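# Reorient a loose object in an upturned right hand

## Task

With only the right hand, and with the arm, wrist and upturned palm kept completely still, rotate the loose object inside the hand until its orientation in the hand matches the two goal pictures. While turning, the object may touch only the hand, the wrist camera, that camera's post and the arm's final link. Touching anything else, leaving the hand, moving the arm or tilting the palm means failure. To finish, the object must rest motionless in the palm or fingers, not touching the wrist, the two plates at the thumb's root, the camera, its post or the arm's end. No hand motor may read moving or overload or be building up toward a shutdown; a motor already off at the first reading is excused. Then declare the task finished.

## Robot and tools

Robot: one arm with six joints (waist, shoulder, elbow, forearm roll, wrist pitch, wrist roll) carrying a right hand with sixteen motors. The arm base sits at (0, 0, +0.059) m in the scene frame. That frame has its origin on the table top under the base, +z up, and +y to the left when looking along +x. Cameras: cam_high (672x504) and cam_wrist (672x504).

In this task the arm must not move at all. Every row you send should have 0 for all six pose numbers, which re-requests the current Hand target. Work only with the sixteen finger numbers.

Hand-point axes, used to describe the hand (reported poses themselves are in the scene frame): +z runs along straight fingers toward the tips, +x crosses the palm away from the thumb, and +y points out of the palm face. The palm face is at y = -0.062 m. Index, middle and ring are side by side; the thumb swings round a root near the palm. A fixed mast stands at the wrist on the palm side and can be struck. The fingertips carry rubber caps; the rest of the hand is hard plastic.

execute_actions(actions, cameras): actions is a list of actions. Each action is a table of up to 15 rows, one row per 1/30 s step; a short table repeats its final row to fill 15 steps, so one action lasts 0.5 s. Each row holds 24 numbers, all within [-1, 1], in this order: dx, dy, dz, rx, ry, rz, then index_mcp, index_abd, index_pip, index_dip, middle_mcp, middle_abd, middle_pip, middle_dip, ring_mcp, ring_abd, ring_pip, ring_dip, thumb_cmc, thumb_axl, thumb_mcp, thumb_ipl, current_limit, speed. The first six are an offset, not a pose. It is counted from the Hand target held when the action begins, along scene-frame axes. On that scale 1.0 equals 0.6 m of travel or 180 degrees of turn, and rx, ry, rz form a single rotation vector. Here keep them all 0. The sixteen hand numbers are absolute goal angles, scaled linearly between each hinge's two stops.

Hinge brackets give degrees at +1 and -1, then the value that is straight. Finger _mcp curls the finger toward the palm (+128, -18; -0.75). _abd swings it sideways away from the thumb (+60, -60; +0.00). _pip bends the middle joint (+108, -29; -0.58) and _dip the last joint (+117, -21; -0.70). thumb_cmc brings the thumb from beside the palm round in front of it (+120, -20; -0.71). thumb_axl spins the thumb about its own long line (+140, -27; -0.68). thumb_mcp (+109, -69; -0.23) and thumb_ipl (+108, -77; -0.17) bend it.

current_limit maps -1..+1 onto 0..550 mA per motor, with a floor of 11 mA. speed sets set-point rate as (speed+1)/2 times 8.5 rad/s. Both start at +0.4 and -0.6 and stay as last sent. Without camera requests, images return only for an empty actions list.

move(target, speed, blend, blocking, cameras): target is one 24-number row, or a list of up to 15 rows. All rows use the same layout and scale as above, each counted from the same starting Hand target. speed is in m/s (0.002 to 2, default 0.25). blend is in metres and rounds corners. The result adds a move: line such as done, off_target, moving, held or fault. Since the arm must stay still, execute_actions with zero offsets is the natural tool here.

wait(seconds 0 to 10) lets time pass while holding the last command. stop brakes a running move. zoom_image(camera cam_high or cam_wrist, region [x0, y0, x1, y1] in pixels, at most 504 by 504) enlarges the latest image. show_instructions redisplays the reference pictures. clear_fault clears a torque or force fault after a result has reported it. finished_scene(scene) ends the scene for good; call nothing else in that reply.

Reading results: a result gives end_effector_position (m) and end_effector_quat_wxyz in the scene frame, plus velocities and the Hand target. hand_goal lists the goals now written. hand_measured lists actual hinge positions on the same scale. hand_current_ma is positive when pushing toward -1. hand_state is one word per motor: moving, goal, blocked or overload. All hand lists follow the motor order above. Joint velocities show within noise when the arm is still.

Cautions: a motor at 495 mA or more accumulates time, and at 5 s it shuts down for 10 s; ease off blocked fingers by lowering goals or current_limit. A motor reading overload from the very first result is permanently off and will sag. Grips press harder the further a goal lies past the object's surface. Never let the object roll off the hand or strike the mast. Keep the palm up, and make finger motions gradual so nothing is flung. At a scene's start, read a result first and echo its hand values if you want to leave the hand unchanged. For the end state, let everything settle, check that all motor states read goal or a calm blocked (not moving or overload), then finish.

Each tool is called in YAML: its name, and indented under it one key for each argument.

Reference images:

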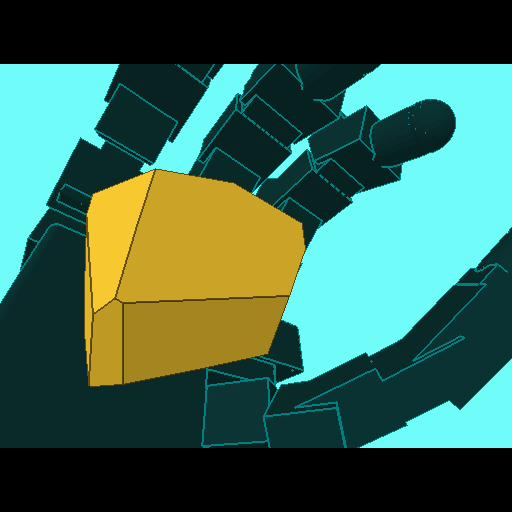

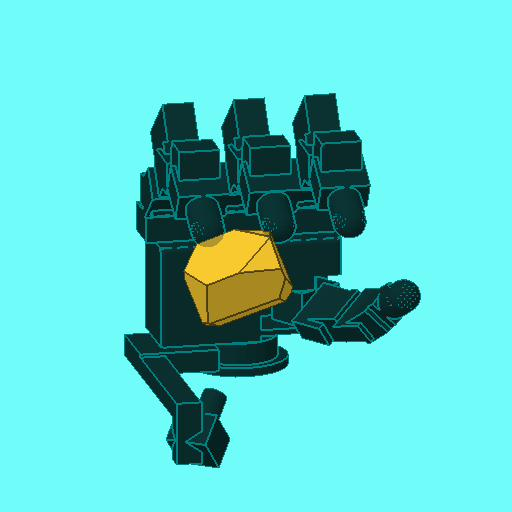

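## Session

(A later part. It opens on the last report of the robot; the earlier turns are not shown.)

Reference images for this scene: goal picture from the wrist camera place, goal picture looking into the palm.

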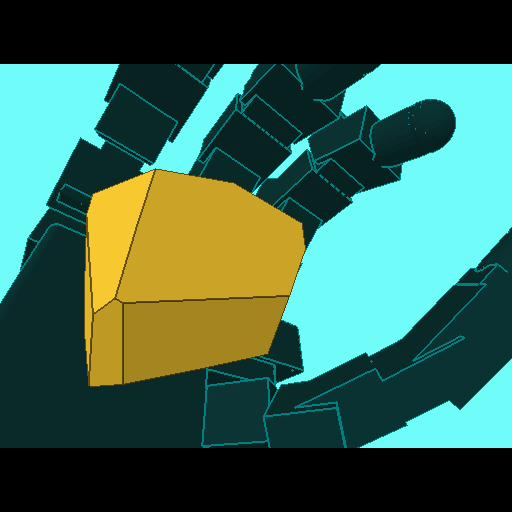

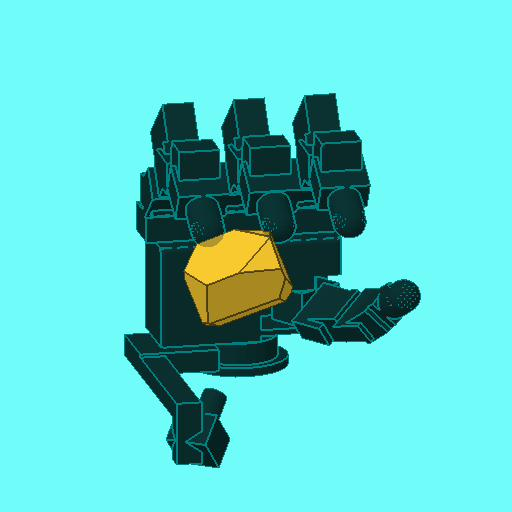

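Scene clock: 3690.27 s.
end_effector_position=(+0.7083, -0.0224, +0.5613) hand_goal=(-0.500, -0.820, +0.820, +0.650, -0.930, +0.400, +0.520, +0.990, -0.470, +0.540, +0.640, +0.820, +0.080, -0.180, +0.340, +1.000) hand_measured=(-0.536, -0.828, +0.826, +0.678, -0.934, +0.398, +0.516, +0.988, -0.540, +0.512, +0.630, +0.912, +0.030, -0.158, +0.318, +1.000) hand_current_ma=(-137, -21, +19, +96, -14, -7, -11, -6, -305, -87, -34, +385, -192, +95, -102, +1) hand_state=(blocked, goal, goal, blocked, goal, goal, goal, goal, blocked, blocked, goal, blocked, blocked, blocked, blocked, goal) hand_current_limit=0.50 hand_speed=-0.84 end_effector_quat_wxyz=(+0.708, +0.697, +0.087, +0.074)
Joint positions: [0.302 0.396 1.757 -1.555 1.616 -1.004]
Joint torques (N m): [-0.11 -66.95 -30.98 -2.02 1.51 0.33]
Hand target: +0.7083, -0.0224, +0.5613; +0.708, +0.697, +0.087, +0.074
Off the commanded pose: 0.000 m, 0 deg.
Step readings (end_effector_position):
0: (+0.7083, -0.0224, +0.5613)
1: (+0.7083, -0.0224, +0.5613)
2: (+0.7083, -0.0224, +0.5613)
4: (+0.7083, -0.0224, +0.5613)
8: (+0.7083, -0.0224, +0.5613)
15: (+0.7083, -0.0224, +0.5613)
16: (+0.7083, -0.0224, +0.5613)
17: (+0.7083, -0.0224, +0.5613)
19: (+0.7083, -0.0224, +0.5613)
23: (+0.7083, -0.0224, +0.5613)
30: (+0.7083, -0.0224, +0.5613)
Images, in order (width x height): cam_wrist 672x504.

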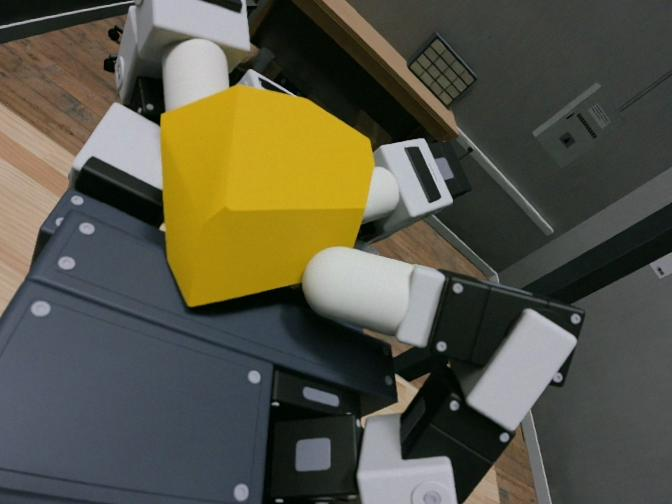

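execute_actions:
  actions:
    - [[0,0,0,0,0,0,-0.45,-0.83,0.78,0.64,-0.93,0.4,0.52,0.99,-0.49,0.52,0.63,0.86,0.06,-0.15,0.33,1.0,0.5,-0.84]]
    - [[0,0,0,0,0,0,-0.42,-0.83,0.74,0.63,-0.93,0.4,0.52,0.99,-0.49,0.52,0.63,0.86,0.05,-0.14,0.33,1.0,0.5,-0.84]]
  cameras: ["cam_wrist"]

Scene clock: 3722.57 s.
end_effector_position=(+0.7083, -0.0224, +0.5613) hand_goal=(-0.420, -0.830, +0.740, +0.630, -0.930, +0.400, +0.520, +0.990, -0.490, +0.520, +0.630, +0.860, +0.050, -0.140, +0.330, +1.000) hand_measured=(-0.436, -0.832, +0.744, +0.636, -0.934, +0.398, +0.516, +0.988, -0.540, +0.504, +0.622, +0.912, +0.024, -0.142, +0.318, +1.000) hand_current_ma=(-56, -2, +12, +17, -14, -7, -11, -6, -209, -46, -24, +200, -94, -9, -53, +1) hand_state=(goal, goal, goal, goal, goal, goal, goal, goal, blocked, goal, goal, blocked, blocked, goal, goal, goal) hand_current_limit=0.50 hand_speed=-0.84 end_effector_quat_wxyz=(+0.708, +0.697, +0.087, +0.074)
Joint positions: [0.302 0.396 1.757 -1.555 1.616 -1.004]
Joint torques (N m): [-0.36 -66.87 -30.95 -2.03 1.55 0.32]
Hand target: +0.7083, -0.0224, +0.5613; +0.708, +0.697, +0.087, +0.074
Off the commanded pose: 0.000 m, 0 deg.
Step readings (end_effector_position):
0: (+0.7083, -0.0224, +0.5613)
1: (+0.7083, -0.0224, +0.5613)
2: (+0.7083, -0.0224, +0.5613)
4: (+0.7083, -0.0224, +0.5613)
8: (+0.7083, -0.0224, +0.5613)
15: (+0.7083, -0.0224, +0.5613)
16: (+0.7083, -0.0224, +0.5613)
17: (+0.7083, -0.0224, +0.5613)
19: (+0.7083, -0.0224, +0.5613)
23: (+0.7083, -0.0224, +0.5613)
30: (+0.7083, -0.0224, +0.5613)
Images, in order (width x height): cam_wrist 672x504.

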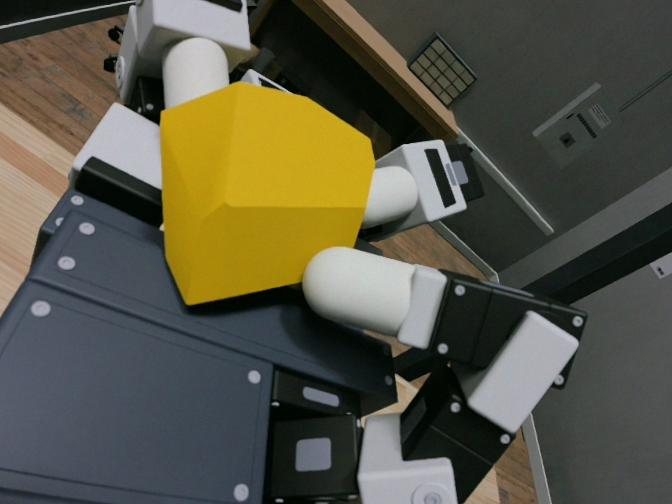

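execute_actions:
  actions:
    - [[0,0,0,0,0,0,-0.42,-0.83,0.74,0.63,-0.97,0.6,0.7,0.9,-0.5,0.51,0.63,0.88,0.05,-0.14,0.33,1.0,0.45,-0.75]]
    - [[0,0,0,0,0,0,-0.42,-0.83,0.74,0.63,-0.98,0.8,0.9,0.74,-0.5,0.51,0.63,0.88,0.05,-0.14,0.33,1.0,0.45,-0.75]]
    - [[0,0,0,0,0,0,-0.42,-0.6,0.74,0.63,-0.96,0.9,0.93,0.69,-0.5,0.51,0.63,0.88,0.05,-0.14,0.33,1.0,0.45,-0.8]]
  cameras: ["cam_wrist"]

Scene clock: 3739.70 s.
end_effector_position=(+0.7083, -0.0224, +0.5613) hand_goal=(-0.420, -0.600, +0.740, +0.630, -0.960, +0.900, +0.930, +0.690, -0.500, +0.510, +0.630, +0.880, +0.050, -0.140, +0.330, +1.000) hand_measured=(-0.432, -0.626, +0.744, +0.634, -0.974, +0.882, +0.908, +0.696, -0.540, +0.500, +0.622, +0.914, +0.024, -0.142, +0.318, +1.000) hand_current_ma=(-40, -79, +9, +9, -46, -54, -75, +18, -162, -29, -24, +121, -94, -9, -53, +1) hand_state=(goal, blocked, goal, goal, goal, goal, blocked, goal, blocked, goal, goal, blocked, blocked, goal, goal, goal) hand_current_limit=0.45 hand_speed=-0.80 end_effector_quat_wxyz=(+0.708, +0.697, +0.087, +0.074)
Joint positions: [0.302 0.396 1.757 -1.555 1.616 -1.004]
Joint torques (N m): [-0.19 -67.08 -30.92 -2.02 1.48 0.32]
Hand target: +0.7083, -0.0224, +0.5613; +0.708, +0.697, +0.087, +0.074
Off the commanded pose: 0.000 m, 0 deg.
Step readings (end_effector_position):
0: (+0.7083, -0.0224, +0.5613)
1: (+0.7083, -0.0224, +0.5613)
2: (+0.7083, -0.0224, +0.5613)
4: (+0.7083, -0.0224, +0.5613)
8: (+0.7083, -0.0224, +0.5613)
15: (+0.7083, -0.0224, +0.5613)
16: (+0.7083, -0.0224, +0.5613)
17: (+0.7083, -0.0224, +0.5613)
19: (+0.7083, -0.0224, +0.5613)
23: (+0.7083, -0.0224, +0.5613)
30: (+0.7083, -0.0224, +0.5613)
31: (+0.7083, -0.0224, +0.5613)
32: (+0.7083, -0.0224, +0.5613)
34: (+0.7083, -0.0224, +0.5613)
38: (+0.7083, -0.0224, +0.5613)
45: (+0.7083, -0.0224, +0.5613)
Images, in order (width x height): cam_wrist 672x504.

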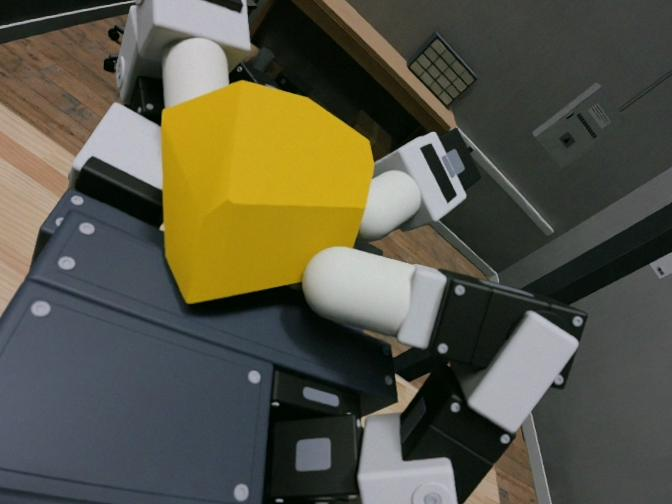

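execute_actions:
  actions:
    - [[0,0,0,0,0,0,-0.42,-0.4,0.74,0.63,-0.9,0.9,0.92,0.68,-0.5,0.51,0.63,0.88,0.05,-0.14,0.33,1.0,0.45,-0.8]]
    - [[0,0,0,0,0,0,-0.42,-0.2,0.74,0.63,-0.82,0.9,0.92,0.67,-0.5,0.51,0.63,0.88,0.05,-0.14,0.33,1.0,0.45,-0.8]]
  cameras: ["cam_wrist"]

Scene clock: 3744.17 s.
end_effector_position=(+0.7083, -0.0224, +0.5613) hand_goal=(-0.420, -0.200, +0.740, +0.630, -0.820, +0.900, +0.920, +0.670, -0.500, +0.510, +0.630, +0.880, +0.050, -0.140, +0.330, +1.000) hand_measured=(-0.408, -0.230, +0.744, +0.634, -0.866, +0.860, +0.908, +0.728, -0.540, +0.500, +0.622, +0.914, +0.024, -0.142, +0.318, +1.000) hand_current_ma=(+42, -94, +9, +9, -182, -131, -41, +226, -162, -29, -24, +121, -94, -9, -53, +1) hand_state=(goal, blocked, goal, goal, blocked, blocked, goal, blocked, blocked, goal, goal, blocked, blocked, goal, goal, goal) hand_current_limit=0.45 hand_speed=-0.80 end_effector_quat_wxyz=(+0.708, +0.697, +0.087, +0.074)
Joint positions: [0.302 0.396 1.757 -1.555 1.616 -1.004]
Joint torques (N m): [-0.09 -67.05 -30.92 -2.01 1.5 0.3]
Hand target: +0.7083, -0.0224, +0.5613; +0.708, +0.697, +0.087, +0.074
Off the commanded pose: 0.000 m, 0 deg.
Step readings (end_effector_position):
0: (+0.7083, -0.0224, +0.5613)
1: (+0.7083, -0.0224, +0.5613)
2: (+0.7083, -0.0224, +0.5613)
4: (+0.7083, -0.0224, +0.5613)
8: (+0.7083, -0.0224, +0.5613)
15: (+0.7083, -0.0224, +0.5613)
16: (+0.7083, -0.0224, +0.5613)
17: (+0.7083, -0.0224, +0.5613)
19: (+0.7083, -0.0224, +0.5613)
23: (+0.7083, -0.0224, +0.5613)
30: (+0.7083, -0.0224, +0.5613)
Images, in order (width x height): cam_wrist 672x504.

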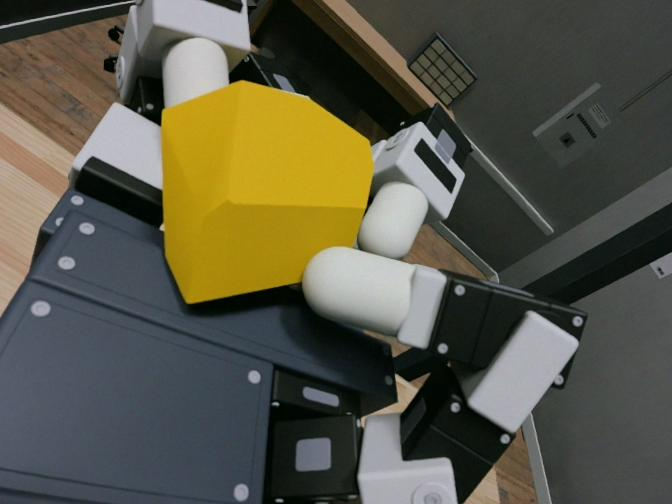

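execute_actions:
  actions:
    - [[0,0,0,0,0,0,-0.5,0.1,0.6,0.55,-0.74,0.9,0.9,0.67,-0.5,0.51,0.63,0.88,0.05,-0.14,0.33,1.0,0.5,-0.82]]
    - [[0,0,0,0,0,0,-0.55,0.1,0.5,0.5,-0.66,0.9,0.88,0.66,-0.5,0.51,0.63,0.88,0.05,-0.14,0.33,1.0,0.5,-0.82]]
  cameras: ["cam_wrist"]

Scene clock: 3748.53 s.
end_effector_position=(+0.7083, -0.0224, +0.5613) hand_goal=(-0.550, +0.100, +0.500, +0.500, -0.660, +0.900, +0.880, +0.660, -0.500, +0.510, +0.630, +0.880, +0.050, -0.140, +0.330, +1.000) hand_measured=(-0.554, +0.098, +0.502, +0.504, -0.752, +0.900, +0.866, +0.662, -0.540, +0.496, +0.614, +0.906, +0.022, -0.120, +0.322, +1.000) hand_current_ma=(-14, -6, +6, +9, -413, +0, -45, +5, -162, -40, -49, +92, -103, +86, -36, +1) hand_state=(goal, goal, goal, goal, blocked, goal, goal, goal, blocked, goal, goal, blocked, blocked, blocked, goal, goal) hand_current_limit=0.50 hand_speed=-0.82 end_effector_quat_wxyz=(+0.708, +0.697, +0.087, +0.074)
Joint positions: [0.302 0.396 1.757 -1.555 1.616 -1.004]
Joint torques (N m): [-0.21 -67.14 -30.97 -1.99 1.53 0.3]
Hand target: +0.7083, -0.0224, +0.5613; +0.708, +0.697, +0.087, +0.074
Off the commanded pose: 0.000 m, 0 deg.
Step readings (end_effector_position):
0: (+0.7083, -0.0224, +0.5613)
1: (+0.7083, -0.0224, +0.5613)
2: (+0.7083, -0.0224, +0.5613)
4: (+0.7083, -0.0224, +0.5613)
8: (+0.7083, -0.0224, +0.5613)
15: (+0.7083, -0.0224, +0.5613)
16: (+0.7083, -0.0224, +0.5613)
17: (+0.7083, -0.0224, +0.5613)
19: (+0.7083, -0.0224, +0.5613)
23: (+0.7083, -0.0224, +0.5613)
30: (+0.7083, -0.0224, +0.5613)
Images, in order (width x height): cam_wrist 672x504.

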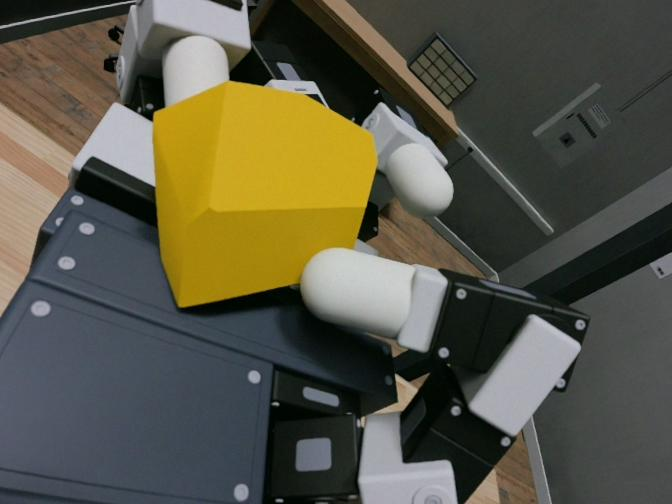

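zoom_image:
  camera: "cam_wrist"
  region: [130, 70, 400, 320]

Scaled by 1.867.

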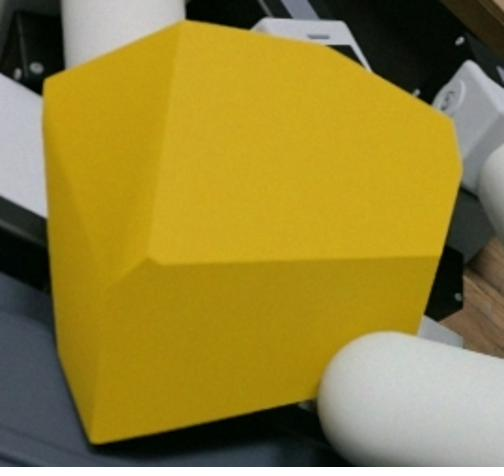

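execute_actions:
  actions:
    - [[0,0,0,0,0,0,-0.6,0.1,0.45,0.45,-0.64,0.9,0.88,0.66,-0.5,0.5,0.62,0.88,0.03,-0.09,0.33,1.0,0.5,-0.84]]
    - [[0,0,0,0,0,0,-0.6,0.1,0.45,0.45,-0.62,0.9,0.88,0.66,-0.5,0.5,0.62,0.88,0.0,-0.05,0.34,1.0,0.5,-0.84]]
  cameras: ["cam_wrist"]

Scene clock: 3772.03 s.
end_effector_position=(+0.7083, -0.0224, +0.5613) hand_goal=(-0.600, +0.100, +0.450, +0.450, -0.620, +0.900, +0.880, +0.660, -0.500, +0.500, +0.620, +0.880, +0.000, -0.050, +0.340, +1.000) hand_measured=(-0.606, +0.098, +0.452, +0.454, -0.680, +0.898, +0.866, +0.660, -0.516, +0.490, +0.612, +0.896, -0.006, -0.040, +0.342, +1.000) hand_current_ma=(-15, -6, +5, +9, -251, -5, -45, +2, -60, -23, -21, +54, -17, +36, +7, +1) hand_state=(goal, goal, goal, goal, blocked, goal, goal, goal, goal, goal, goal, goal, goal, goal, goal, goal) hand_current_limit=0.50 hand_speed=-0.84 end_effector_quat_wxyz=(+0.708, +0.697, +0.087, +0.074)
Joint positions: [0.302 0.396 1.757 -1.555 1.616 -1.004]
Joint torques (N m): [-0.15 -67.09 -30.93 -2.03 1.51 0.33]
Hand target: +0.7083, -0.0224, +0.5613; +0.708, +0.697, +0.087, +0.074
Off the commanded pose: 0.000 m, 0 deg.
Step readings (end_effector_position):
0: (+0.7083, -0.0224, +0.5613)
1: (+0.7083, -0.0224, +0.5613)
2: (+0.7083, -0.0224, +0.5613)
4: (+0.7083, -0.0224, +0.5613)
8: (+0.7083, -0.0224, +0.5613)
15: (+0.7083, -0.0224, +0.5613)
16: (+0.7083, -0.0224, +0.5613)
17: (+0.7083, -0.0224, +0.5613)
19: (+0.7083, -0.0224, +0.5613)
23: (+0.7083, -0.0224, +0.5613)
30: (+0.7083, -0.0224, +0.5613)
Images, in order (width x height): cam_wrist 672x504.

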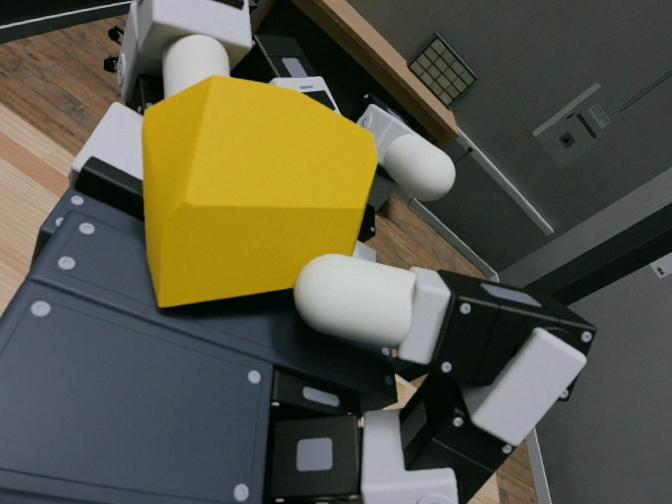

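zoom_image:
  camera: "cam_wrist"
  region: [120, 60, 400, 320]

Scaled by 1.800.

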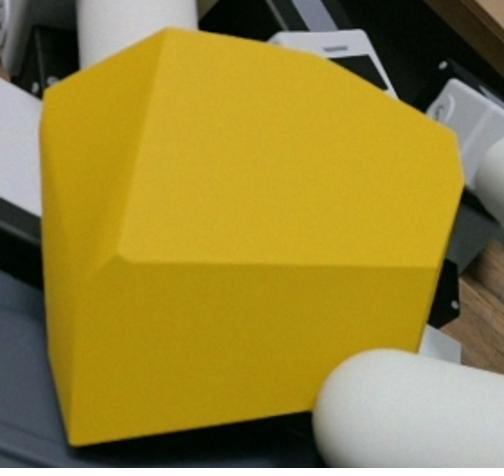

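execute_actions:
  actions:
    - [[0,0,0,0,0,0,-0.6,0.1,0.45,0.45,-0.6,0.9,0.89,0.66,-0.48,0.5,0.58,0.88,-0.01,-0.02,0.345,1.0,0.5,-0.85]]
    - [[0,0,0,0,0,0,-0.6,0.1,0.45,0.45,-0.56,0.9,0.91,0.66,-0.48,0.5,0.545,0.88,-0.02,0.0,0.35,1.0,0.5,-0.85]]
  cameras: ["cam_wrist"]

Scene clock: 3810.90 s.
end_effector_position=(+0.7083, -0.0224, +0.5613) hand_goal=(-0.600, +0.100, +0.450, +0.450, -0.560, +0.900, +0.910, +0.660, -0.480, +0.500, +0.544, +0.880, -0.020, +0.000, +0.350, +1.000) hand_measured=(-0.606, +0.098, +0.452, +0.454, -0.624, +0.896, +0.882, +0.660, -0.492, +0.498, +0.546, +0.884, -0.018, +0.014, +0.358, +1.000) hand_current_ma=(-15, -6, +5, +9, -272, -8, -100, +2, -43, -4, +7, +9, +3, +54, +36, +1) hand_state=(goal, goal, goal, goal, blocked, goal, blocked, goal, goal, goal, goal, goal, goal, goal, goal, goal) hand_current_limit=0.50 hand_speed=-0.85 end_effector_quat_wxyz=(+0.708, +0.697, +0.087, +0.074)
Joint positions: [0.302 0.396 1.757 -1.555 1.616 -1.004]
Joint torques (N m): [-0.28 -66.97 -30.99 -2.01 1.51 0.31]
Hand target: +0.7083, -0.0224, +0.5613; +0.708, +0.697, +0.087, +0.074
Off the commanded pose: 0.000 m, 0 deg.
Step readings (end_effector_position):
0: (+0.7083, -0.0224, +0.5613)
1: (+0.7083, -0.0224, +0.5613)
2: (+0.7083, -0.0224, +0.5613)
4: (+0.7083, -0.0224, +0.5613)
8: (+0.7083, -0.0224, +0.5613)
15: (+0.7083, -0.0224, +0.5613)
16: (+0.7083, -0.0224, +0.5613)
17: (+0.7083, -0.0224, +0.5613)
19: (+0.7083, -0.0224, +0.5613)
23: (+0.7083, -0.0224, +0.5613)
30: (+0.7083, -0.0224, +0.5613)
Images, in order (width x height): cam_wrist 672x504.

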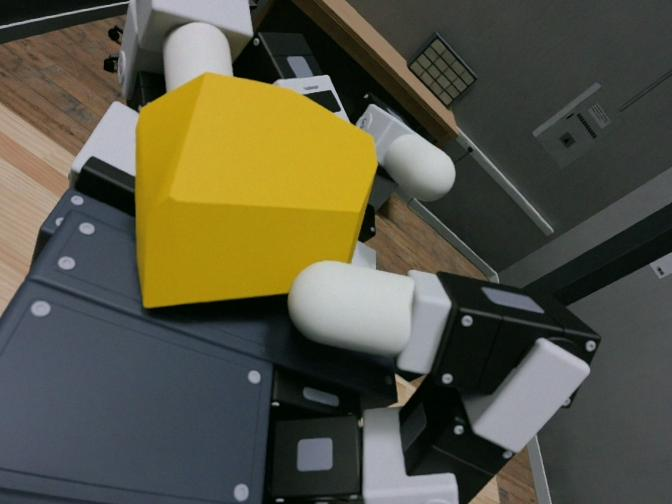

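zoom_image:
  camera: "cam_wrist"
  region: [120, 60, 400, 320]

Scaled by 1.800.

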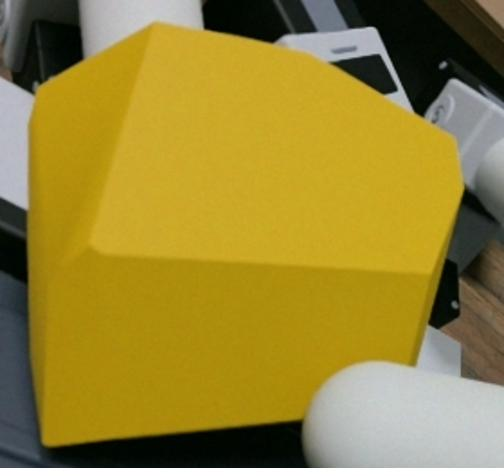

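execute_actions:
  actions:
    - [[0,0,0,0,0,0,-0.6,0.1,0.45,0.45,-0.57,0.9,0.91,0.66,-0.68,0.5,0.72,0.82,-0.02,0.01,0.355,1.0,0.5,-0.75]]
    - [[0,0,0,0,0,0,-0.6,0.1,0.45,0.45,-0.57,0.9,0.91,0.66,-0.78,0.85,0.88,0.7,-0.02,0.01,0.355,1.0,0.5,-0.75]]
    - [[0,0,0,0,0,0,-0.6,0.1,0.45,0.45,-0.57,0.9,0.91,0.66,-0.74,0.9,0.88,0.68,-0.02,0.01,0.355,1.0,0.5,-0.82]]
  cameras: ["cam_wrist"]

Scene clock: 3832.00 s.
end_effector_position=(+0.7083, -0.0224, +0.5613) hand_goal=(-0.600, +0.100, +0.450, +0.450, -0.570, +0.900, +0.910, +0.660, -0.740, +0.900, +0.880, +0.680, -0.020, +0.010, +0.354, +1.000) hand_measured=(-0.606, +0.098, +0.452, +0.454, -0.646, +0.834, +0.920, +0.664, -0.690, +0.834, +0.876, +0.702, -0.038, +0.032, +0.350, +1.000) hand_current_ma=(-15, -6, +5, +9, -329, -223, +34, +9, +205, -228, -11, +77, -62, +98, -19, +0) hand_state=(goal, goal, goal, goal, blocked, blocked, goal, goal, blocked, blocked, goal, blocked, goal, blocked, goal, goal) hand_current_limit=0.50 hand_speed=-0.82 end_effector_quat_wxyz=(+0.708, +0.697, +0.087, +0.074)
Joint positions: [0.302 0.396 1.757 -1.555 1.616 -1.004]
Joint torques (N m): [-0.21 -67 -31.07 -2.02 1.52 0.32]
Hand target: +0.7083, -0.0224, +0.5613; +0.708, +0.697, +0.087, +0.074
Off the commanded pose: 0.000 m, 0 deg.
Step readings (end_effector_position):
0: (+0.7083, -0.0224, +0.5613)
1: (+0.7083, -0.0224, +0.5613)
2: (+0.7083, -0.0224, +0.5613)
4: (+0.7083, -0.0224, +0.5613)
8: (+0.7083, -0.0224, +0.5613)
15: (+0.7083, -0.0224, +0.5613)
16: (+0.7083, -0.0224, +0.5613)
17: (+0.7083, -0.0224, +0.5613)
19: (+0.7083, -0.0224, +0.5613)
23: (+0.7083, -0.0224, +0.5613)
30: (+0.7083, -0.0224, +0.5613)
31: (+0.7083, -0.0224, +0.5613)
32: (+0.7083, -0.0224, +0.5613)
34: (+0.7083, -0.0224, +0.5613)
38: (+0.7083, -0.0224, +0.5613)
45: (+0.7083, -0.0224, +0.5613)
Images, in order (width x height): cam_wrist 672x504.

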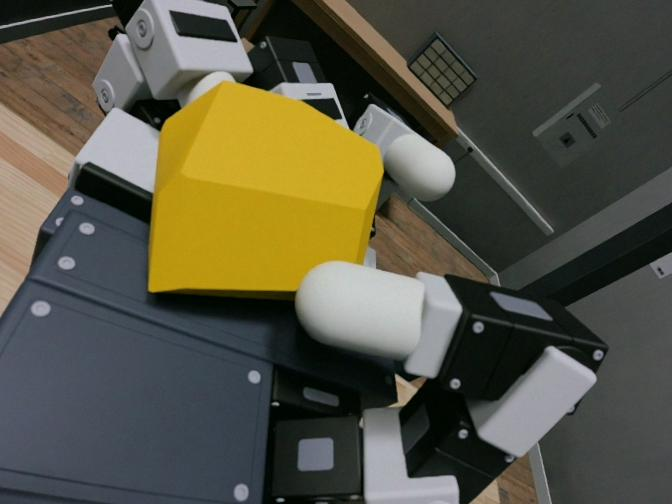

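execute_actions:
  actions:
    - [[0,0,0,0,0,0,-0.6,0.1,0.45,0.45,-0.57,0.88,0.91,0.66,-0.62,0.84,0.87,0.67,-0.02,0.01,0.355,1.0,0.5,-0.82]]
    - [[0,0,0,0,0,0,-0.6,0.1,0.45,0.45,-0.57,0.88,0.91,0.66,-0.54,0.84,0.86,0.66,-0.02,0.01,0.355,1.0,0.5,-0.82]]
  cameras: ["cam_wrist"]

Scene clock: 3836.77 s.
end_effector_position=(+0.7083, -0.0224, +0.5613) hand_goal=(-0.600, +0.100, +0.450, +0.450, -0.570, +0.880, +0.910, +0.660, -0.540, +0.840, +0.860, +0.660, -0.020, +0.010, +0.354, +1.000) hand_measured=(-0.606, +0.098, +0.452, +0.454, -0.610, +0.850, +0.916, +0.664, -0.606, +0.840, +0.870, +0.706, -0.050, +0.044, +0.344, +1.000) hand_current_ma=(-15, -6, +5, +9, -161, -94, +15, +9, -279, +1, +32, +173, -106, +152, -38, +0) hand_state=(goal, goal, goal, goal, blocked, blocked, goal, goal, blocked, goal, goal, blocked, blocked, blocked, goal, goal) hand_current_limit=0.50 hand_speed=-0.82 end_effector_quat_wxyz=(+0.708, +0.697, +0.087, +0.074)
Joint positions: [0.302 0.396 1.757 -1.555 1.616 -1.004]
Joint torques (N m): [-0.21 -67.08 -31.04 -2.01 1.5 0.33]
Hand target: +0.7083, -0.0224, +0.5613; +0.708, +0.697, +0.087, +0.074
Off the commanded pose: 0.000 m, 0 deg.
Step readings (end_effector_position):
0: (+0.7083, -0.0224, +0.5613)
1: (+0.7083, -0.0224, +0.5613)
2: (+0.7083, -0.0224, +0.5613)
4: (+0.7083, -0.0224, +0.5613)
8: (+0.7083, -0.0224, +0.5613)
15: (+0.7083, -0.0224, +0.5613)
16: (+0.7083, -0.0224, +0.5613)
17: (+0.7083, -0.0224, +0.5613)
19: (+0.7083, -0.0224, +0.5613)
23: (+0.7083, -0.0224, +0.5613)
30: (+0.7083, -0.0224, +0.5613)
Images, in order (width x height): cam_wrist 672x504.

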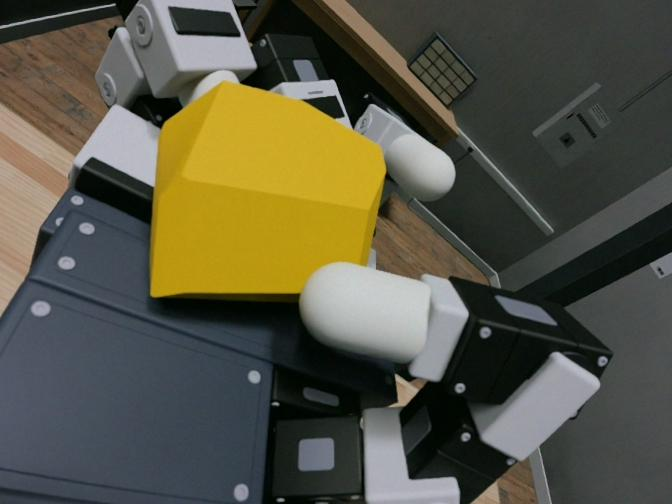

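execute_actions:
  actions:
    - [[0,0,0,0,0,0,-0.6,0.1,0.45,0.45,-0.57,0.87,0.91,0.66,-0.49,0.84,0.84,0.63,-0.02,0.01,0.355,1.0,0.55,-0.84]]
    - [[0,0,0,0,0,0,-0.6,0.1,0.45,0.45,-0.56,0.87,0.9,0.65,-0.45,0.84,0.82,0.6,-0.02,0.01,0.355,1.0,0.55,-0.84]]
  cameras: ["cam_wrist"]

Scene clock: 3840.17 s.
end_effector_position=(+0.7083, -0.0224, +0.5613) hand_goal=(-0.600, +0.100, +0.450, +0.450, -0.560, +0.870, +0.900, +0.650, -0.450, +0.840, +0.820, +0.600, -0.020, +0.010, +0.354, +1.000) hand_measured=(-0.606, +0.098, +0.452, +0.454, -0.592, +0.858, +0.898, +0.654, -0.570, +0.844, +0.832, +0.706, -0.058, +0.050, +0.340, +1.000) hand_current_ma=(-15, -6, +5, +9, -125, -33, -6, +9, -426, +9, +38, +426, -140, +183, -55, +0) hand_state=(goal, goal, goal, goal, blocked, goal, goal, goal, blocked, goal, goal, blocked, blocked, blocked, goal, goal) hand_current_limit=0.55 hand_speed=-0.84 end_effector_quat_wxyz=(+0.708, +0.697, +0.087, +0.074)
Joint positions: [0.302 0.396 1.757 -1.555 1.616 -1.004]
Joint torques (N m): [-0.17 -67.03 -30.93 -2.01 1.52 0.32]
Hand target: +0.7083, -0.0224, +0.5613; +0.708, +0.697, +0.087, +0.074
Off the commanded pose: 0.000 m, 0 deg.
Step readings (end_effector_position):
0: (+0.7083, -0.0224, +0.5613)
1: (+0.7083, -0.0224, +0.5613)
2: (+0.7083, -0.0224, +0.5613)
4: (+0.7083, -0.0224, +0.5613)
8: (+0.7083, -0.0224, +0.5613)
15: (+0.7083, -0.0224, +0.5613)
16: (+0.7083, -0.0224, +0.5613)
17: (+0.7083, -0.0224, +0.5613)
19: (+0.7083, -0.0224, +0.5613)
23: (+0.7083, -0.0224, +0.5613)
30: (+0.7083, -0.0224, +0.5613)
Images, in order (width x height): cam_wrist 672x504.

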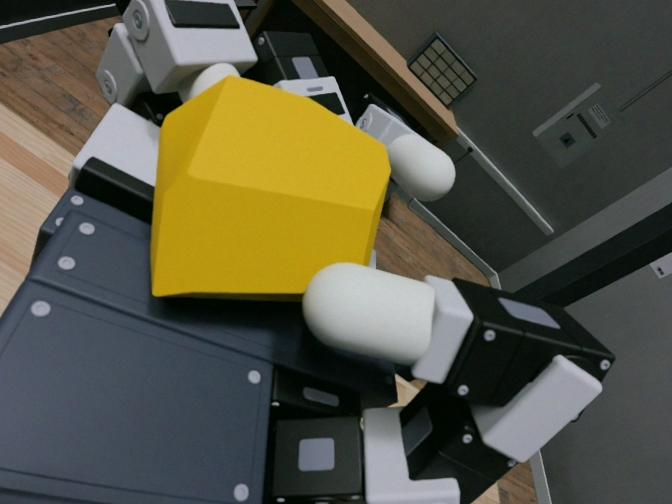

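execute_actions:
  actions:
    - [[0,0,0,0,0,0,-0.6,0.1,0.45,0.45,-0.56,0.87,0.9,0.65,-0.42,0.84,0.79,0.58,-0.02,0.01,0.355,1.0,0.66,-0.84]]
    - [[0,0,0,0,0,0,-0.6,0.1,0.45,0.45,-0.56,0.87,0.9,0.65,-0.42,0.84,0.74,0.58,-0.02,0.01,0.355,1.0,0.66,-0.84]]
  cameras: ["cam_wrist"]

Scene clock: 3849.17 s.
end_effector_position=(+0.7083, -0.0224, +0.5613) hand_goal=(-0.600, +0.100, +0.450, +0.450, -0.560, +0.870, +0.900, +0.650, -0.420, +0.840, +0.740, +0.580, -0.020, +0.010, +0.354, +1.000) hand_measured=(-0.606, +0.098, +0.452, +0.454, -0.580, +0.866, +0.896, +0.652, -0.512, +0.844, +0.732, +0.642, -0.058, +0.048, +0.348, +1.000) hand_current_ma=(-15, -6, +5, +9, -74, -7, -12, +4, -414, +9, -27, +250, -140, +179, -27, +1) hand_state=(goal, goal, goal, goal, blocked, goal, goal, goal, blocked, goal, goal, blocked, blocked, blocked, goal, goal) hand_current_limit=0.66 hand_speed=-0.84 end_effector_quat_wxyz=(+0.708, +0.697, +0.087, +0.074)
Joint positions: [0.302 0.396 1.757 -1.555 1.616 -1.004]
Joint torques (N m): [-0.33 -67.06 -31.02 -1.99 1.49 0.31]
Hand target: +0.7083, -0.0224, +0.5613; +0.708, +0.697, +0.087, +0.074
Off the commanded pose: 0.000 m, 0 deg.
Step readings (end_effector_position):
0: (+0.7083, -0.0224, +0.5613)
1: (+0.7083, -0.0224, +0.5613)
2: (+0.7083, -0.0224, +0.5613)
4: (+0.7083, -0.0224, +0.5613)
8: (+0.7083, -0.0224, +0.5613)
15: (+0.7083, -0.0224, +0.5613)
16: (+0.7083, -0.0224, +0.5613)
17: (+0.7083, -0.0224, +0.5613)
19: (+0.7083, -0.0224, +0.5613)
23: (+0.7083, -0.0224, +0.5613)
30: (+0.7083, -0.0224, +0.5613)
Images, in order (width x height): cam_wrist 672x504.

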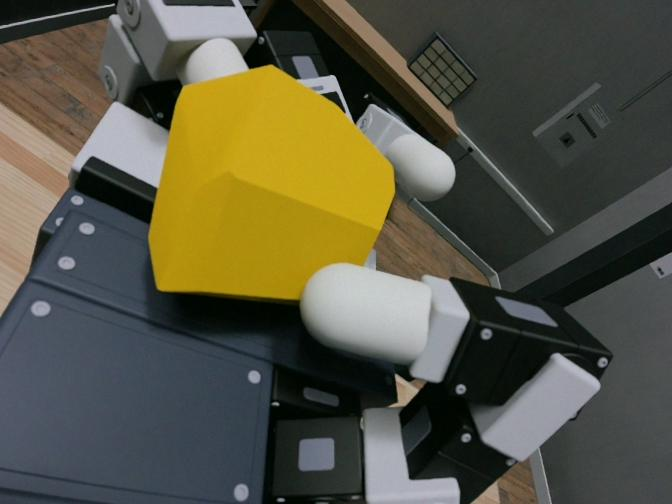

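execute_actions:
  actions:
    - [[0,0,0,0,0,0,-0.6,0.1,0.45,0.45,-0.5,0.87,0.88,0.64,-0.44,0.84,0.75,0.6,-0.02,0.01,0.355,1.0,0.6,-0.84]]
    - [[0,0,0,0,0,0,-0.6,0.1,0.45,0.45,-0.44,0.87,0.86,0.62,-0.44,0.84,0.75,0.6,-0.02,0.01,0.355,1.0,0.6,-0.84]]
  cameras: ["cam_wrist"]

Scene clock: 3858.40 s.
end_effector_position=(+0.7083, -0.0224, +0.5613) hand_goal=(-0.600, +0.100, +0.450, +0.450, -0.440, +0.870, +0.860, +0.620, -0.440, +0.840, +0.750, +0.600, -0.020, +0.010, +0.354, +1.000) hand_measured=(-0.606, +0.098, +0.452, +0.454, -0.528, +0.866, +0.856, +0.630, -0.506, +0.840, +0.732, +0.642, -0.058, +0.054, +0.356, +1.000) hand_current_ma=(-15, -6, +5, +9, -392, -11, -10, +30, -280, +0, -63, +161, -140, +205, +9, +1) hand_state=(goal, goal, goal, goal, blocked, goal, goal, goal, blocked, goal, goal, blocked, blocked, blocked, goal, goal) hand_current_limit=0.60 hand_speed=-0.84 end_effector_quat_wxyz=(+0.708, +0.697, +0.087, +0.074)
Joint positions: [0.302 0.396 1.757 -1.555 1.616 -1.004]
Joint torques (N m): [-0.24 -67.09 -31.04 -2.01 1.5 0.35]
Hand target: +0.7083, -0.0224, +0.5613; +0.708, +0.697, +0.087, +0.074
Off the commanded pose: 0.000 m, 0 deg.
Step readings (end_effector_position):
0: (+0.7083, -0.0224, +0.5613)
1: (+0.7083, -0.0224, +0.5613)
2: (+0.7083, -0.0224, +0.5613)
4: (+0.7083, -0.0224, +0.5613)
8: (+0.7083, -0.0224, +0.5613)
15: (+0.7083, -0.0224, +0.5613)
16: (+0.7083, -0.0224, +0.5613)
17: (+0.7083, -0.0224, +0.5613)
19: (+0.7083, -0.0224, +0.5613)
23: (+0.7083, -0.0224, +0.5613)
30: (+0.7083, -0.0224, +0.5613)
Images, in order (width x height): cam_wrist 672x504.

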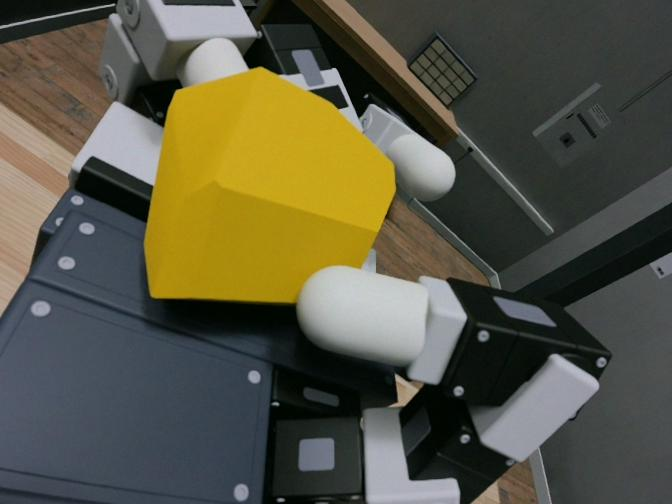

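execute_actions:
  actions:
    - [[0,0,0,0,0,0,-0.6,0.1,0.45,0.45,-0.4,0.87,0.83,0.6,-0.44,0.84,0.74,0.6,0.0,-0.03,0.355,1.0,0.62,-0.84]]
    - [[0,0,0,0,0,0,-0.6,0.1,0.45,0.45,-0.36,0.87,0.81,0.58,-0.44,0.84,0.74,0.6,0.02,-0.06,0.355,1.0,0.62,-0.84]]
  cameras: ["cam_wrist"]

Scene clock: 3867.60 s.
end_effector_position=(+0.7083, -0.0224, +0.5613) hand_goal=(-0.600, +0.100, +0.450, +0.450, -0.360, +0.870, +0.810, +0.580, -0.440, +0.840, +0.740, +0.600, +0.020, -0.060, +0.354, +1.000) hand_measured=(-0.606, +0.098, +0.452, +0.454, -0.514, +0.862, +0.822, +0.602, -0.502, +0.840, +0.720, +0.642, -0.034, +0.054, +0.362, +1.000) hand_current_ma=(-15, -6, +5, +9, -446, -23, +35, +78, -261, +0, -66, +161, -212, +446, +29, +1) hand_state=(goal, goal, goal, goal, blocked, goal, goal, blocked, blocked, goal, goal, blocked, blocked, blocked, goal, goal) hand_current_limit=0.62 hand_speed=-0.84 end_effector_quat_wxyz=(+0.708, +0.697, +0.087, +0.074)
Joint positions: [0.302 0.396 1.757 -1.555 1.616 -1.004]
Joint torques (N m): [-0.08 -66.84 -31.02 -1.98 1.47 0.32]
Hand target: +0.7083, -0.0224, +0.5613; +0.708, +0.697, +0.087, +0.074
Off the commanded pose: 0.000 m, 0 deg.
Step readings (end_effector_position):
0: (+0.7083, -0.0224, +0.5613)
1: (+0.7083, -0.0224, +0.5613)
2: (+0.7083, -0.0224, +0.5613)
4: (+0.7083, -0.0224, +0.5613)
8: (+0.7083, -0.0224, +0.5613)
15: (+0.7083, -0.0224, +0.5613)
16: (+0.7083, -0.0224, +0.5613)
17: (+0.7083, -0.0224, +0.5613)
19: (+0.7083, -0.0224, +0.5613)
23: (+0.7083, -0.0224, +0.5613)
30: (+0.7083, -0.0224, +0.5613)
Images, in order (width x height): cam_wrist 672x504.

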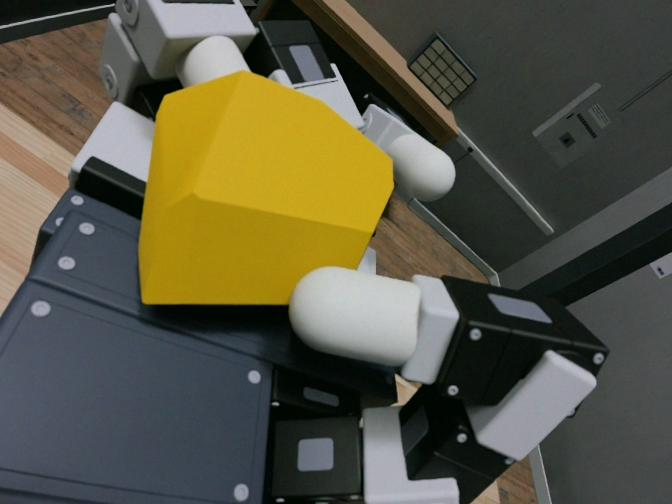

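execute_actions:
  actions:
    - [[0,0,0,0,0,0,-0.6,0.1,0.45,0.45,-0.34,0.87,0.79,0.56,-0.42,0.84,0.71,0.58,-0.02,0.03,0.355,1.0,0.64,-0.84]]
    - [[0,0,0,0,0,0,-0.6,0.1,0.45,0.45,-0.34,0.87,0.76,0.54,-0.42,0.84,0.69,0.57,-0.02,0.03,0.355,1.0,0.64,-0.84]]
  cameras: ["cam_wrist"]

Scene clock: 3890.17 s.
end_effector_position=(+0.7083, -0.0224, +0.5613) hand_goal=(-0.600, +0.100, +0.450, +0.450, -0.340, +0.870, +0.760, +0.540, -0.420, +0.840, +0.690, +0.570, -0.020, +0.030, +0.354, +1.000) hand_measured=(-0.606, +0.098, +0.452, +0.454, -0.464, +0.862, +0.754, +0.554, -0.446, +0.840, +0.686, +0.590, -0.032, +0.064, +0.368, +1.000) hand_current_ma=(-15, -5, +5, +9, -451, -19, -18, +47, -96, +0, -11, +68, -37, +158, +60, +1) hand_state=(goal, goal, goal, goal, blocked, goal, goal, goal, blocked, goal, goal, blocked, goal, blocked, goal, goal) hand_current_limit=0.64 hand_speed=-0.84 end_effector_quat_wxyz=(+0.708, +0.697, +0.087, +0.074)
Joint positions: [0.302 0.396 1.757 -1.555 1.616 -1.004]
Joint torques (N m): [-0.13 -67.08 -31.04 -2 1.5 0.31]
Hand target: +0.7083, -0.0224, +0.5613; +0.708, +0.697, +0.087, +0.074
Off the commanded pose: 0.000 m, 0 deg.
Step readings (end_effector_position):
0: (+0.7083, -0.0224, +0.5613)
1: (+0.7083, -0.0224, +0.5613)
2: (+0.7083, -0.0224, +0.5613)
4: (+0.7083, -0.0224, +0.5613)
8: (+0.7083, -0.0224, +0.5613)
15: (+0.7083, -0.0224, +0.5613)
16: (+0.7083, -0.0224, +0.5613)
17: (+0.7083, -0.0224, +0.5613)
19: (+0.7083, -0.0224, +0.5613)
23: (+0.7083, -0.0224, +0.5613)
30: (+0.7083, -0.0224, +0.5613)
Images, in order (width x height): cam_wrist 672x504.

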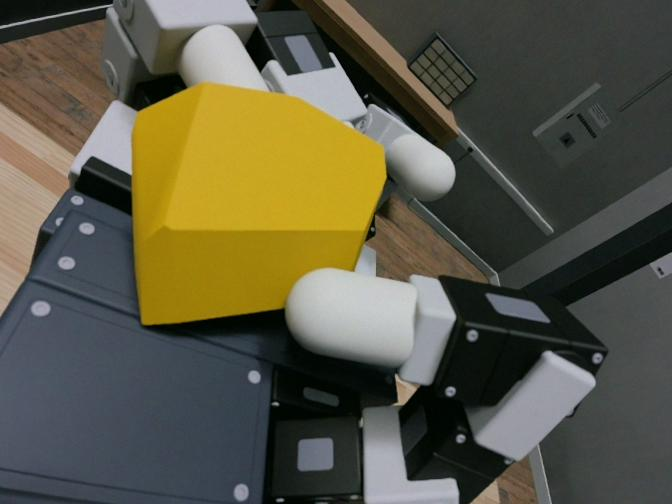

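execute_actions:
  actions: []
  cameras: ["cam_wrist"]

zoom_image:
  camera: "cam_wrist"
  region: [110, 60, 440, 340]

Scene clock: 3918.70 s.
end_effector_position=(+0.7083, -0.0224, +0.5613) hand_goal=(-0.600, +0.100, +0.450, +0.450, -0.340, +0.870, +0.760, +0.540, -0.420, +0.840, +0.690, +0.570, -0.020, +0.030, +0.354, +1.000) hand_measured=(-0.606, +0.098, +0.452, +0.454, -0.464, +0.862, +0.754, +0.554, -0.446, +0.840, +0.686, +0.590, -0.032, +0.064, +0.368, +1.000) hand_current_ma=(-15, -5, +5, +9, -451, -19, -18, +47, -96, +0, -11, +68, -37, +158, +60, +1) hand_state=(goal, goal, goal, goal, blocked, goal, goal, goal, blocked, goal, goal, blocked, goal, blocked, goal, goal) hand_current_limit=0.64 hand_speed=-0.84 end_effector_quat_wxyz=(+0.708, +0.697, +0.087, +0.074)
Joint positions: [0.302 0.396 1.757 -1.555 1.616 -1.004]
Joint velocities: within noise
Joint torques (N m): [-0.35 -67.07 -31.03 -1.99 1.51 0.33]
Hand target: +0.7083, -0.0224, +0.5613; +0.708, +0.697, +0.087, +0.074
Off the commanded pose: 0.000 m, 0 deg.
Images, in order (width x height): cam_wrist 672x504.

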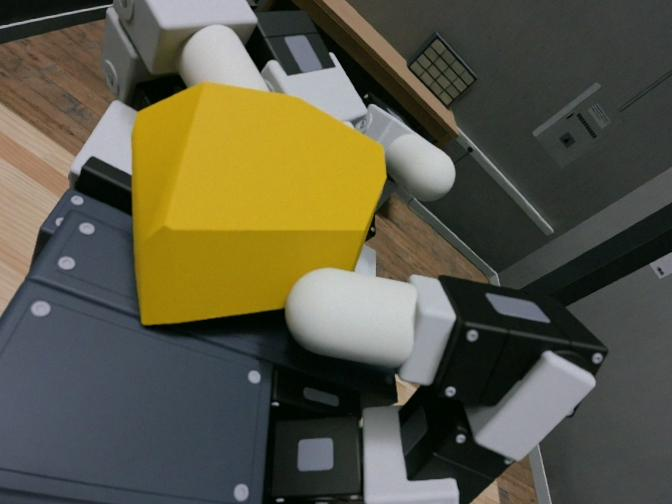

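Scaled by 1.527.

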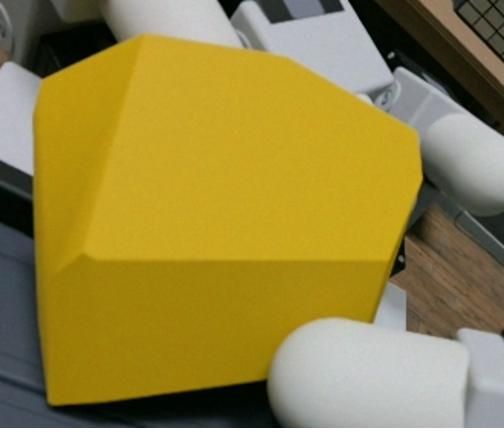

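zoom_image:
  camera: "cam_wrist"
  region: [120, 205, 240, 340]

zoom_image:
  camera: "cam_wrist"
  region: [120, 70, 260, 190]

zoom_image:
  camera: "cam_wrist"
  region: [280, 80, 420, 250]

Scaled by 3.733.

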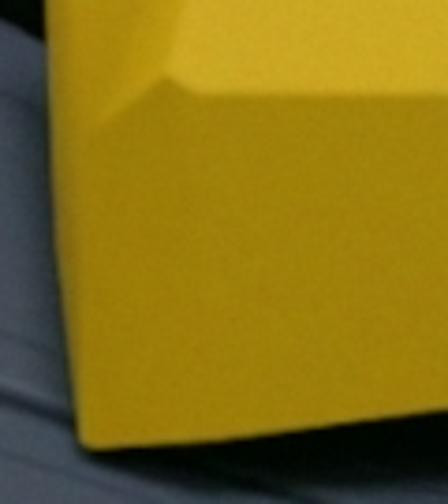

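Scaled by 3.600.

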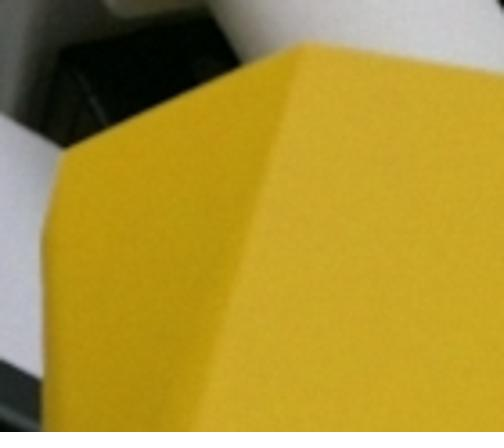

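Scaled by 2.965.

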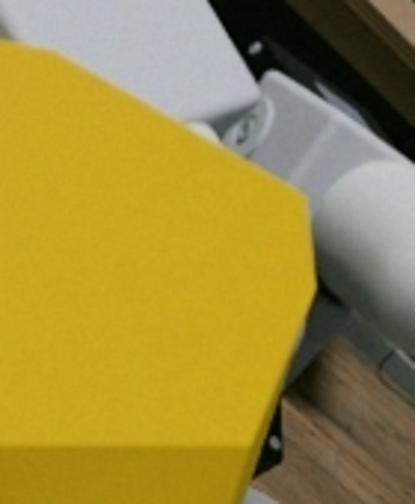

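execute_actions:
  actions:
    - [[0,0,0,0,0,0,-0.6,0.1,0.45,0.45,-0.34,0.87,0.81,0.54,-0.42,0.84,0.73,0.57,-0.02,0.03,0.354,1.0,0.64,-0.84]]
  cameras: ["cam_wrist"]

zoom_image:
  camera: "cam_wrist"
  region: [110, 60, 440, 340]

Scene clock: 4032.83 s.
end_effector_position=(+0.7083, -0.0224, +0.5613) hand_goal=(-0.600, +0.100, +0.450, +0.450, -0.340, +0.870, +0.810, +0.540, -0.420, +0.840, +0.730, +0.570, -0.020, +0.030, +0.354, +1.000) hand_measured=(-0.606, +0.098, +0.452, +0.454, -0.464, +0.862, +0.772, +0.552, -0.446, +0.840, +0.700, +0.586, -0.032, +0.070, +0.368, +1.000) hand_current_ma=(-15, -5, +5, +9, -451, -22, -137, +40, -94, +0, -110, +54, -37, +182, +65, +1) hand_state=(goal, goal, goal, goal, blocked, goal, blocked, goal, blocked, goal, blocked, goal, goal, blocked, goal, goal) hand_current_limit=0.64 hand_speed=-0.84 end_effector_quat_wxyz=(+0.708, +0.697, +0.087, +0.074)
Joint positions: [0.302 0.396 1.757 -1.555 1.616 -1.004]
Joint torques (N m): [-0.34 -67.05 -31.06 -2 1.53 0.34]
Hand target: +0.7083, -0.0224, +0.5613; +0.708, +0.697, +0.087, +0.074
Off the commanded pose: 0.000 m, 0 deg.
Step readings (end_effector_position):
0: (+0.7083, -0.0224, +0.5613)
1: (+0.7083, -0.0224, +0.5613)
2: (+0.7083, -0.0224, +0.5613)
4: (+0.7083, -0.0224, +0.5613)
8: (+0.7083, -0.0224, +0.5613)
15: (+0.7083, -0.0224, +0.5613)
Images, in order (width x height): cam_wrist 672x504.

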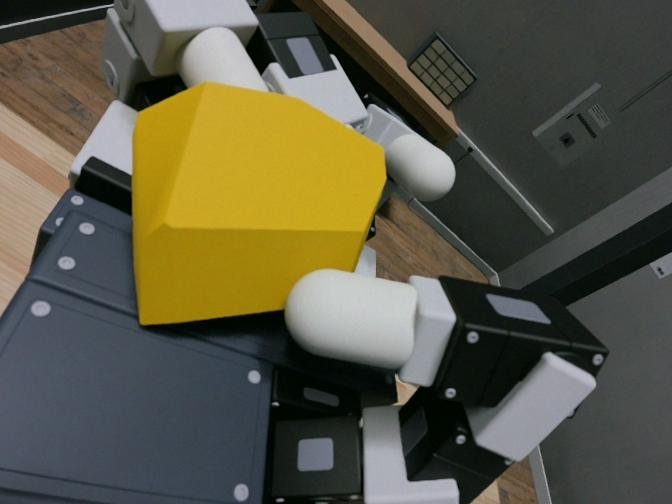

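Scaled by 1.527.

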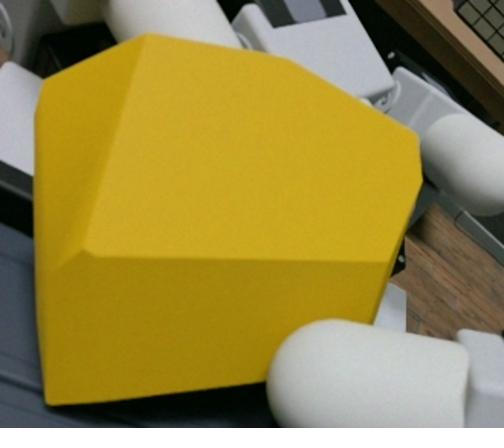

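execute_actions:
  actions:
    - [[0,0,0,0,0,0,-0.6,0.1,0.45,0.45,-0.37,0.87,0.87,0.54,-0.42,0.84,0.78,0.57,-0.02,0.03,0.354,1.0,0.64,-0.84]]
  cameras: ["cam_wrist"]

zoom_image:
  camera: "cam_wrist"
  region: [110, 60, 440, 340]

Scene clock: 4040.23 s.
end_effector_position=(+0.7083, -0.0224, +0.5613) hand_goal=(-0.600, +0.100, +0.450, +0.450, -0.370, +0.870, +0.870, +0.540, -0.420, +0.840, +0.780, +0.570, -0.020, +0.030, +0.354, +1.000) hand_measured=(-0.606, +0.098, +0.452, +0.454, -0.464, +0.858, +0.816, +0.552, -0.448, +0.846, +0.736, +0.582, -0.036, +0.082, +0.370, +1.000) hand_current_ma=(-15, -5, +5, +9, -417, -29, -205, +39, -103, +13, -169, +40, -50, +247, +66, +1) hand_state=(goal, goal, goal, goal, blocked, goal, blocked, goal, blocked, goal, blocked, goal, goal, blocked, goal, goal) hand_current_limit=0.64 hand_speed=-0.84 end_effector_quat_wxyz=(+0.708, +0.697, +0.087, +0.074)
Joint positions: [0.302 0.396 1.757 -1.555 1.616 -1.004]
Joint torques (N m): [-0.2 -66.96 -30.95 -1.97 1.49 0.33]
Hand target: +0.7083, -0.0224, +0.5613; +0.708, +0.697, +0.087, +0.074
Off the commanded pose: 0.000 m, 0 deg.
Step readings (end_effector_position):
0: (+0.7083, -0.0224, +0.5613)
1: (+0.7083, -0.0224, +0.5613)
2: (+0.7083, -0.0224, +0.5613)
4: (+0.7083, -0.0224, +0.5613)
8: (+0.7083, -0.0224, +0.5613)
15: (+0.7083, -0.0224, +0.5613)
Images, in order (width x height): cam_wrist 672x504.

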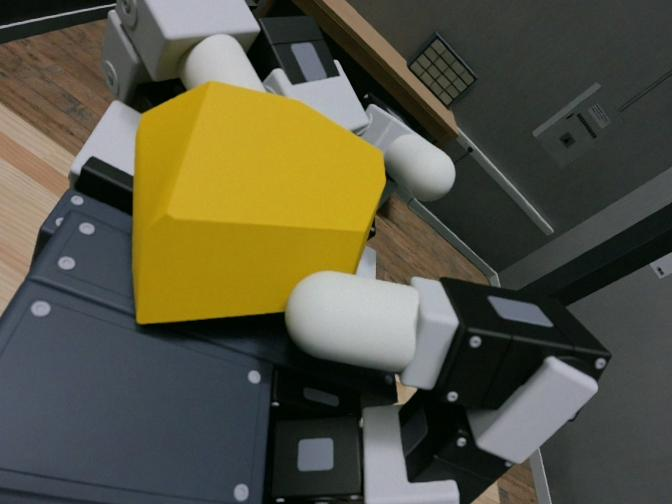

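Scaled by 1.527.

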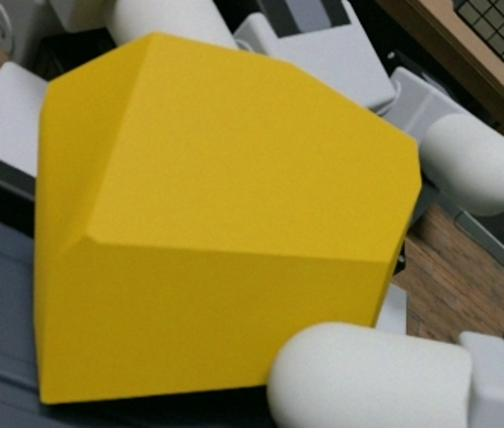

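zoom_image:
  camera: "cam_wrist"
  region: [280, 80, 420, 250]

zoom_image:
  camera: "cam_wrist"
  region: [120, 190, 240, 340]

Scaled by 2.965.

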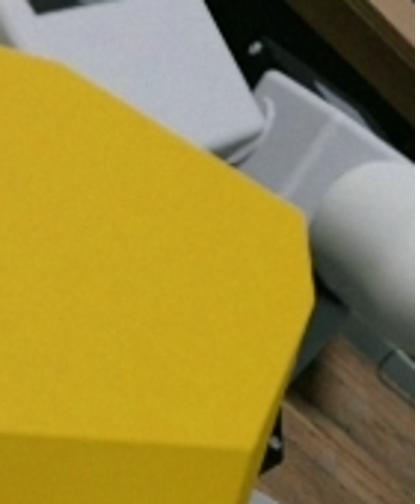

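Scaled by 3.360.

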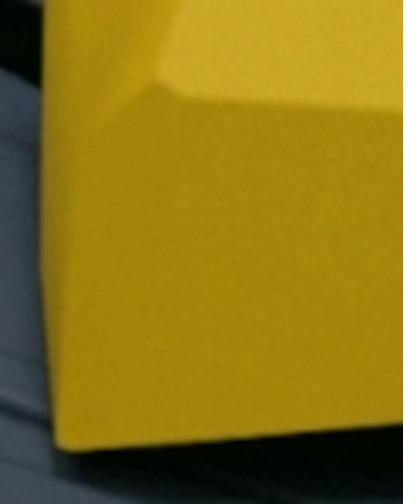

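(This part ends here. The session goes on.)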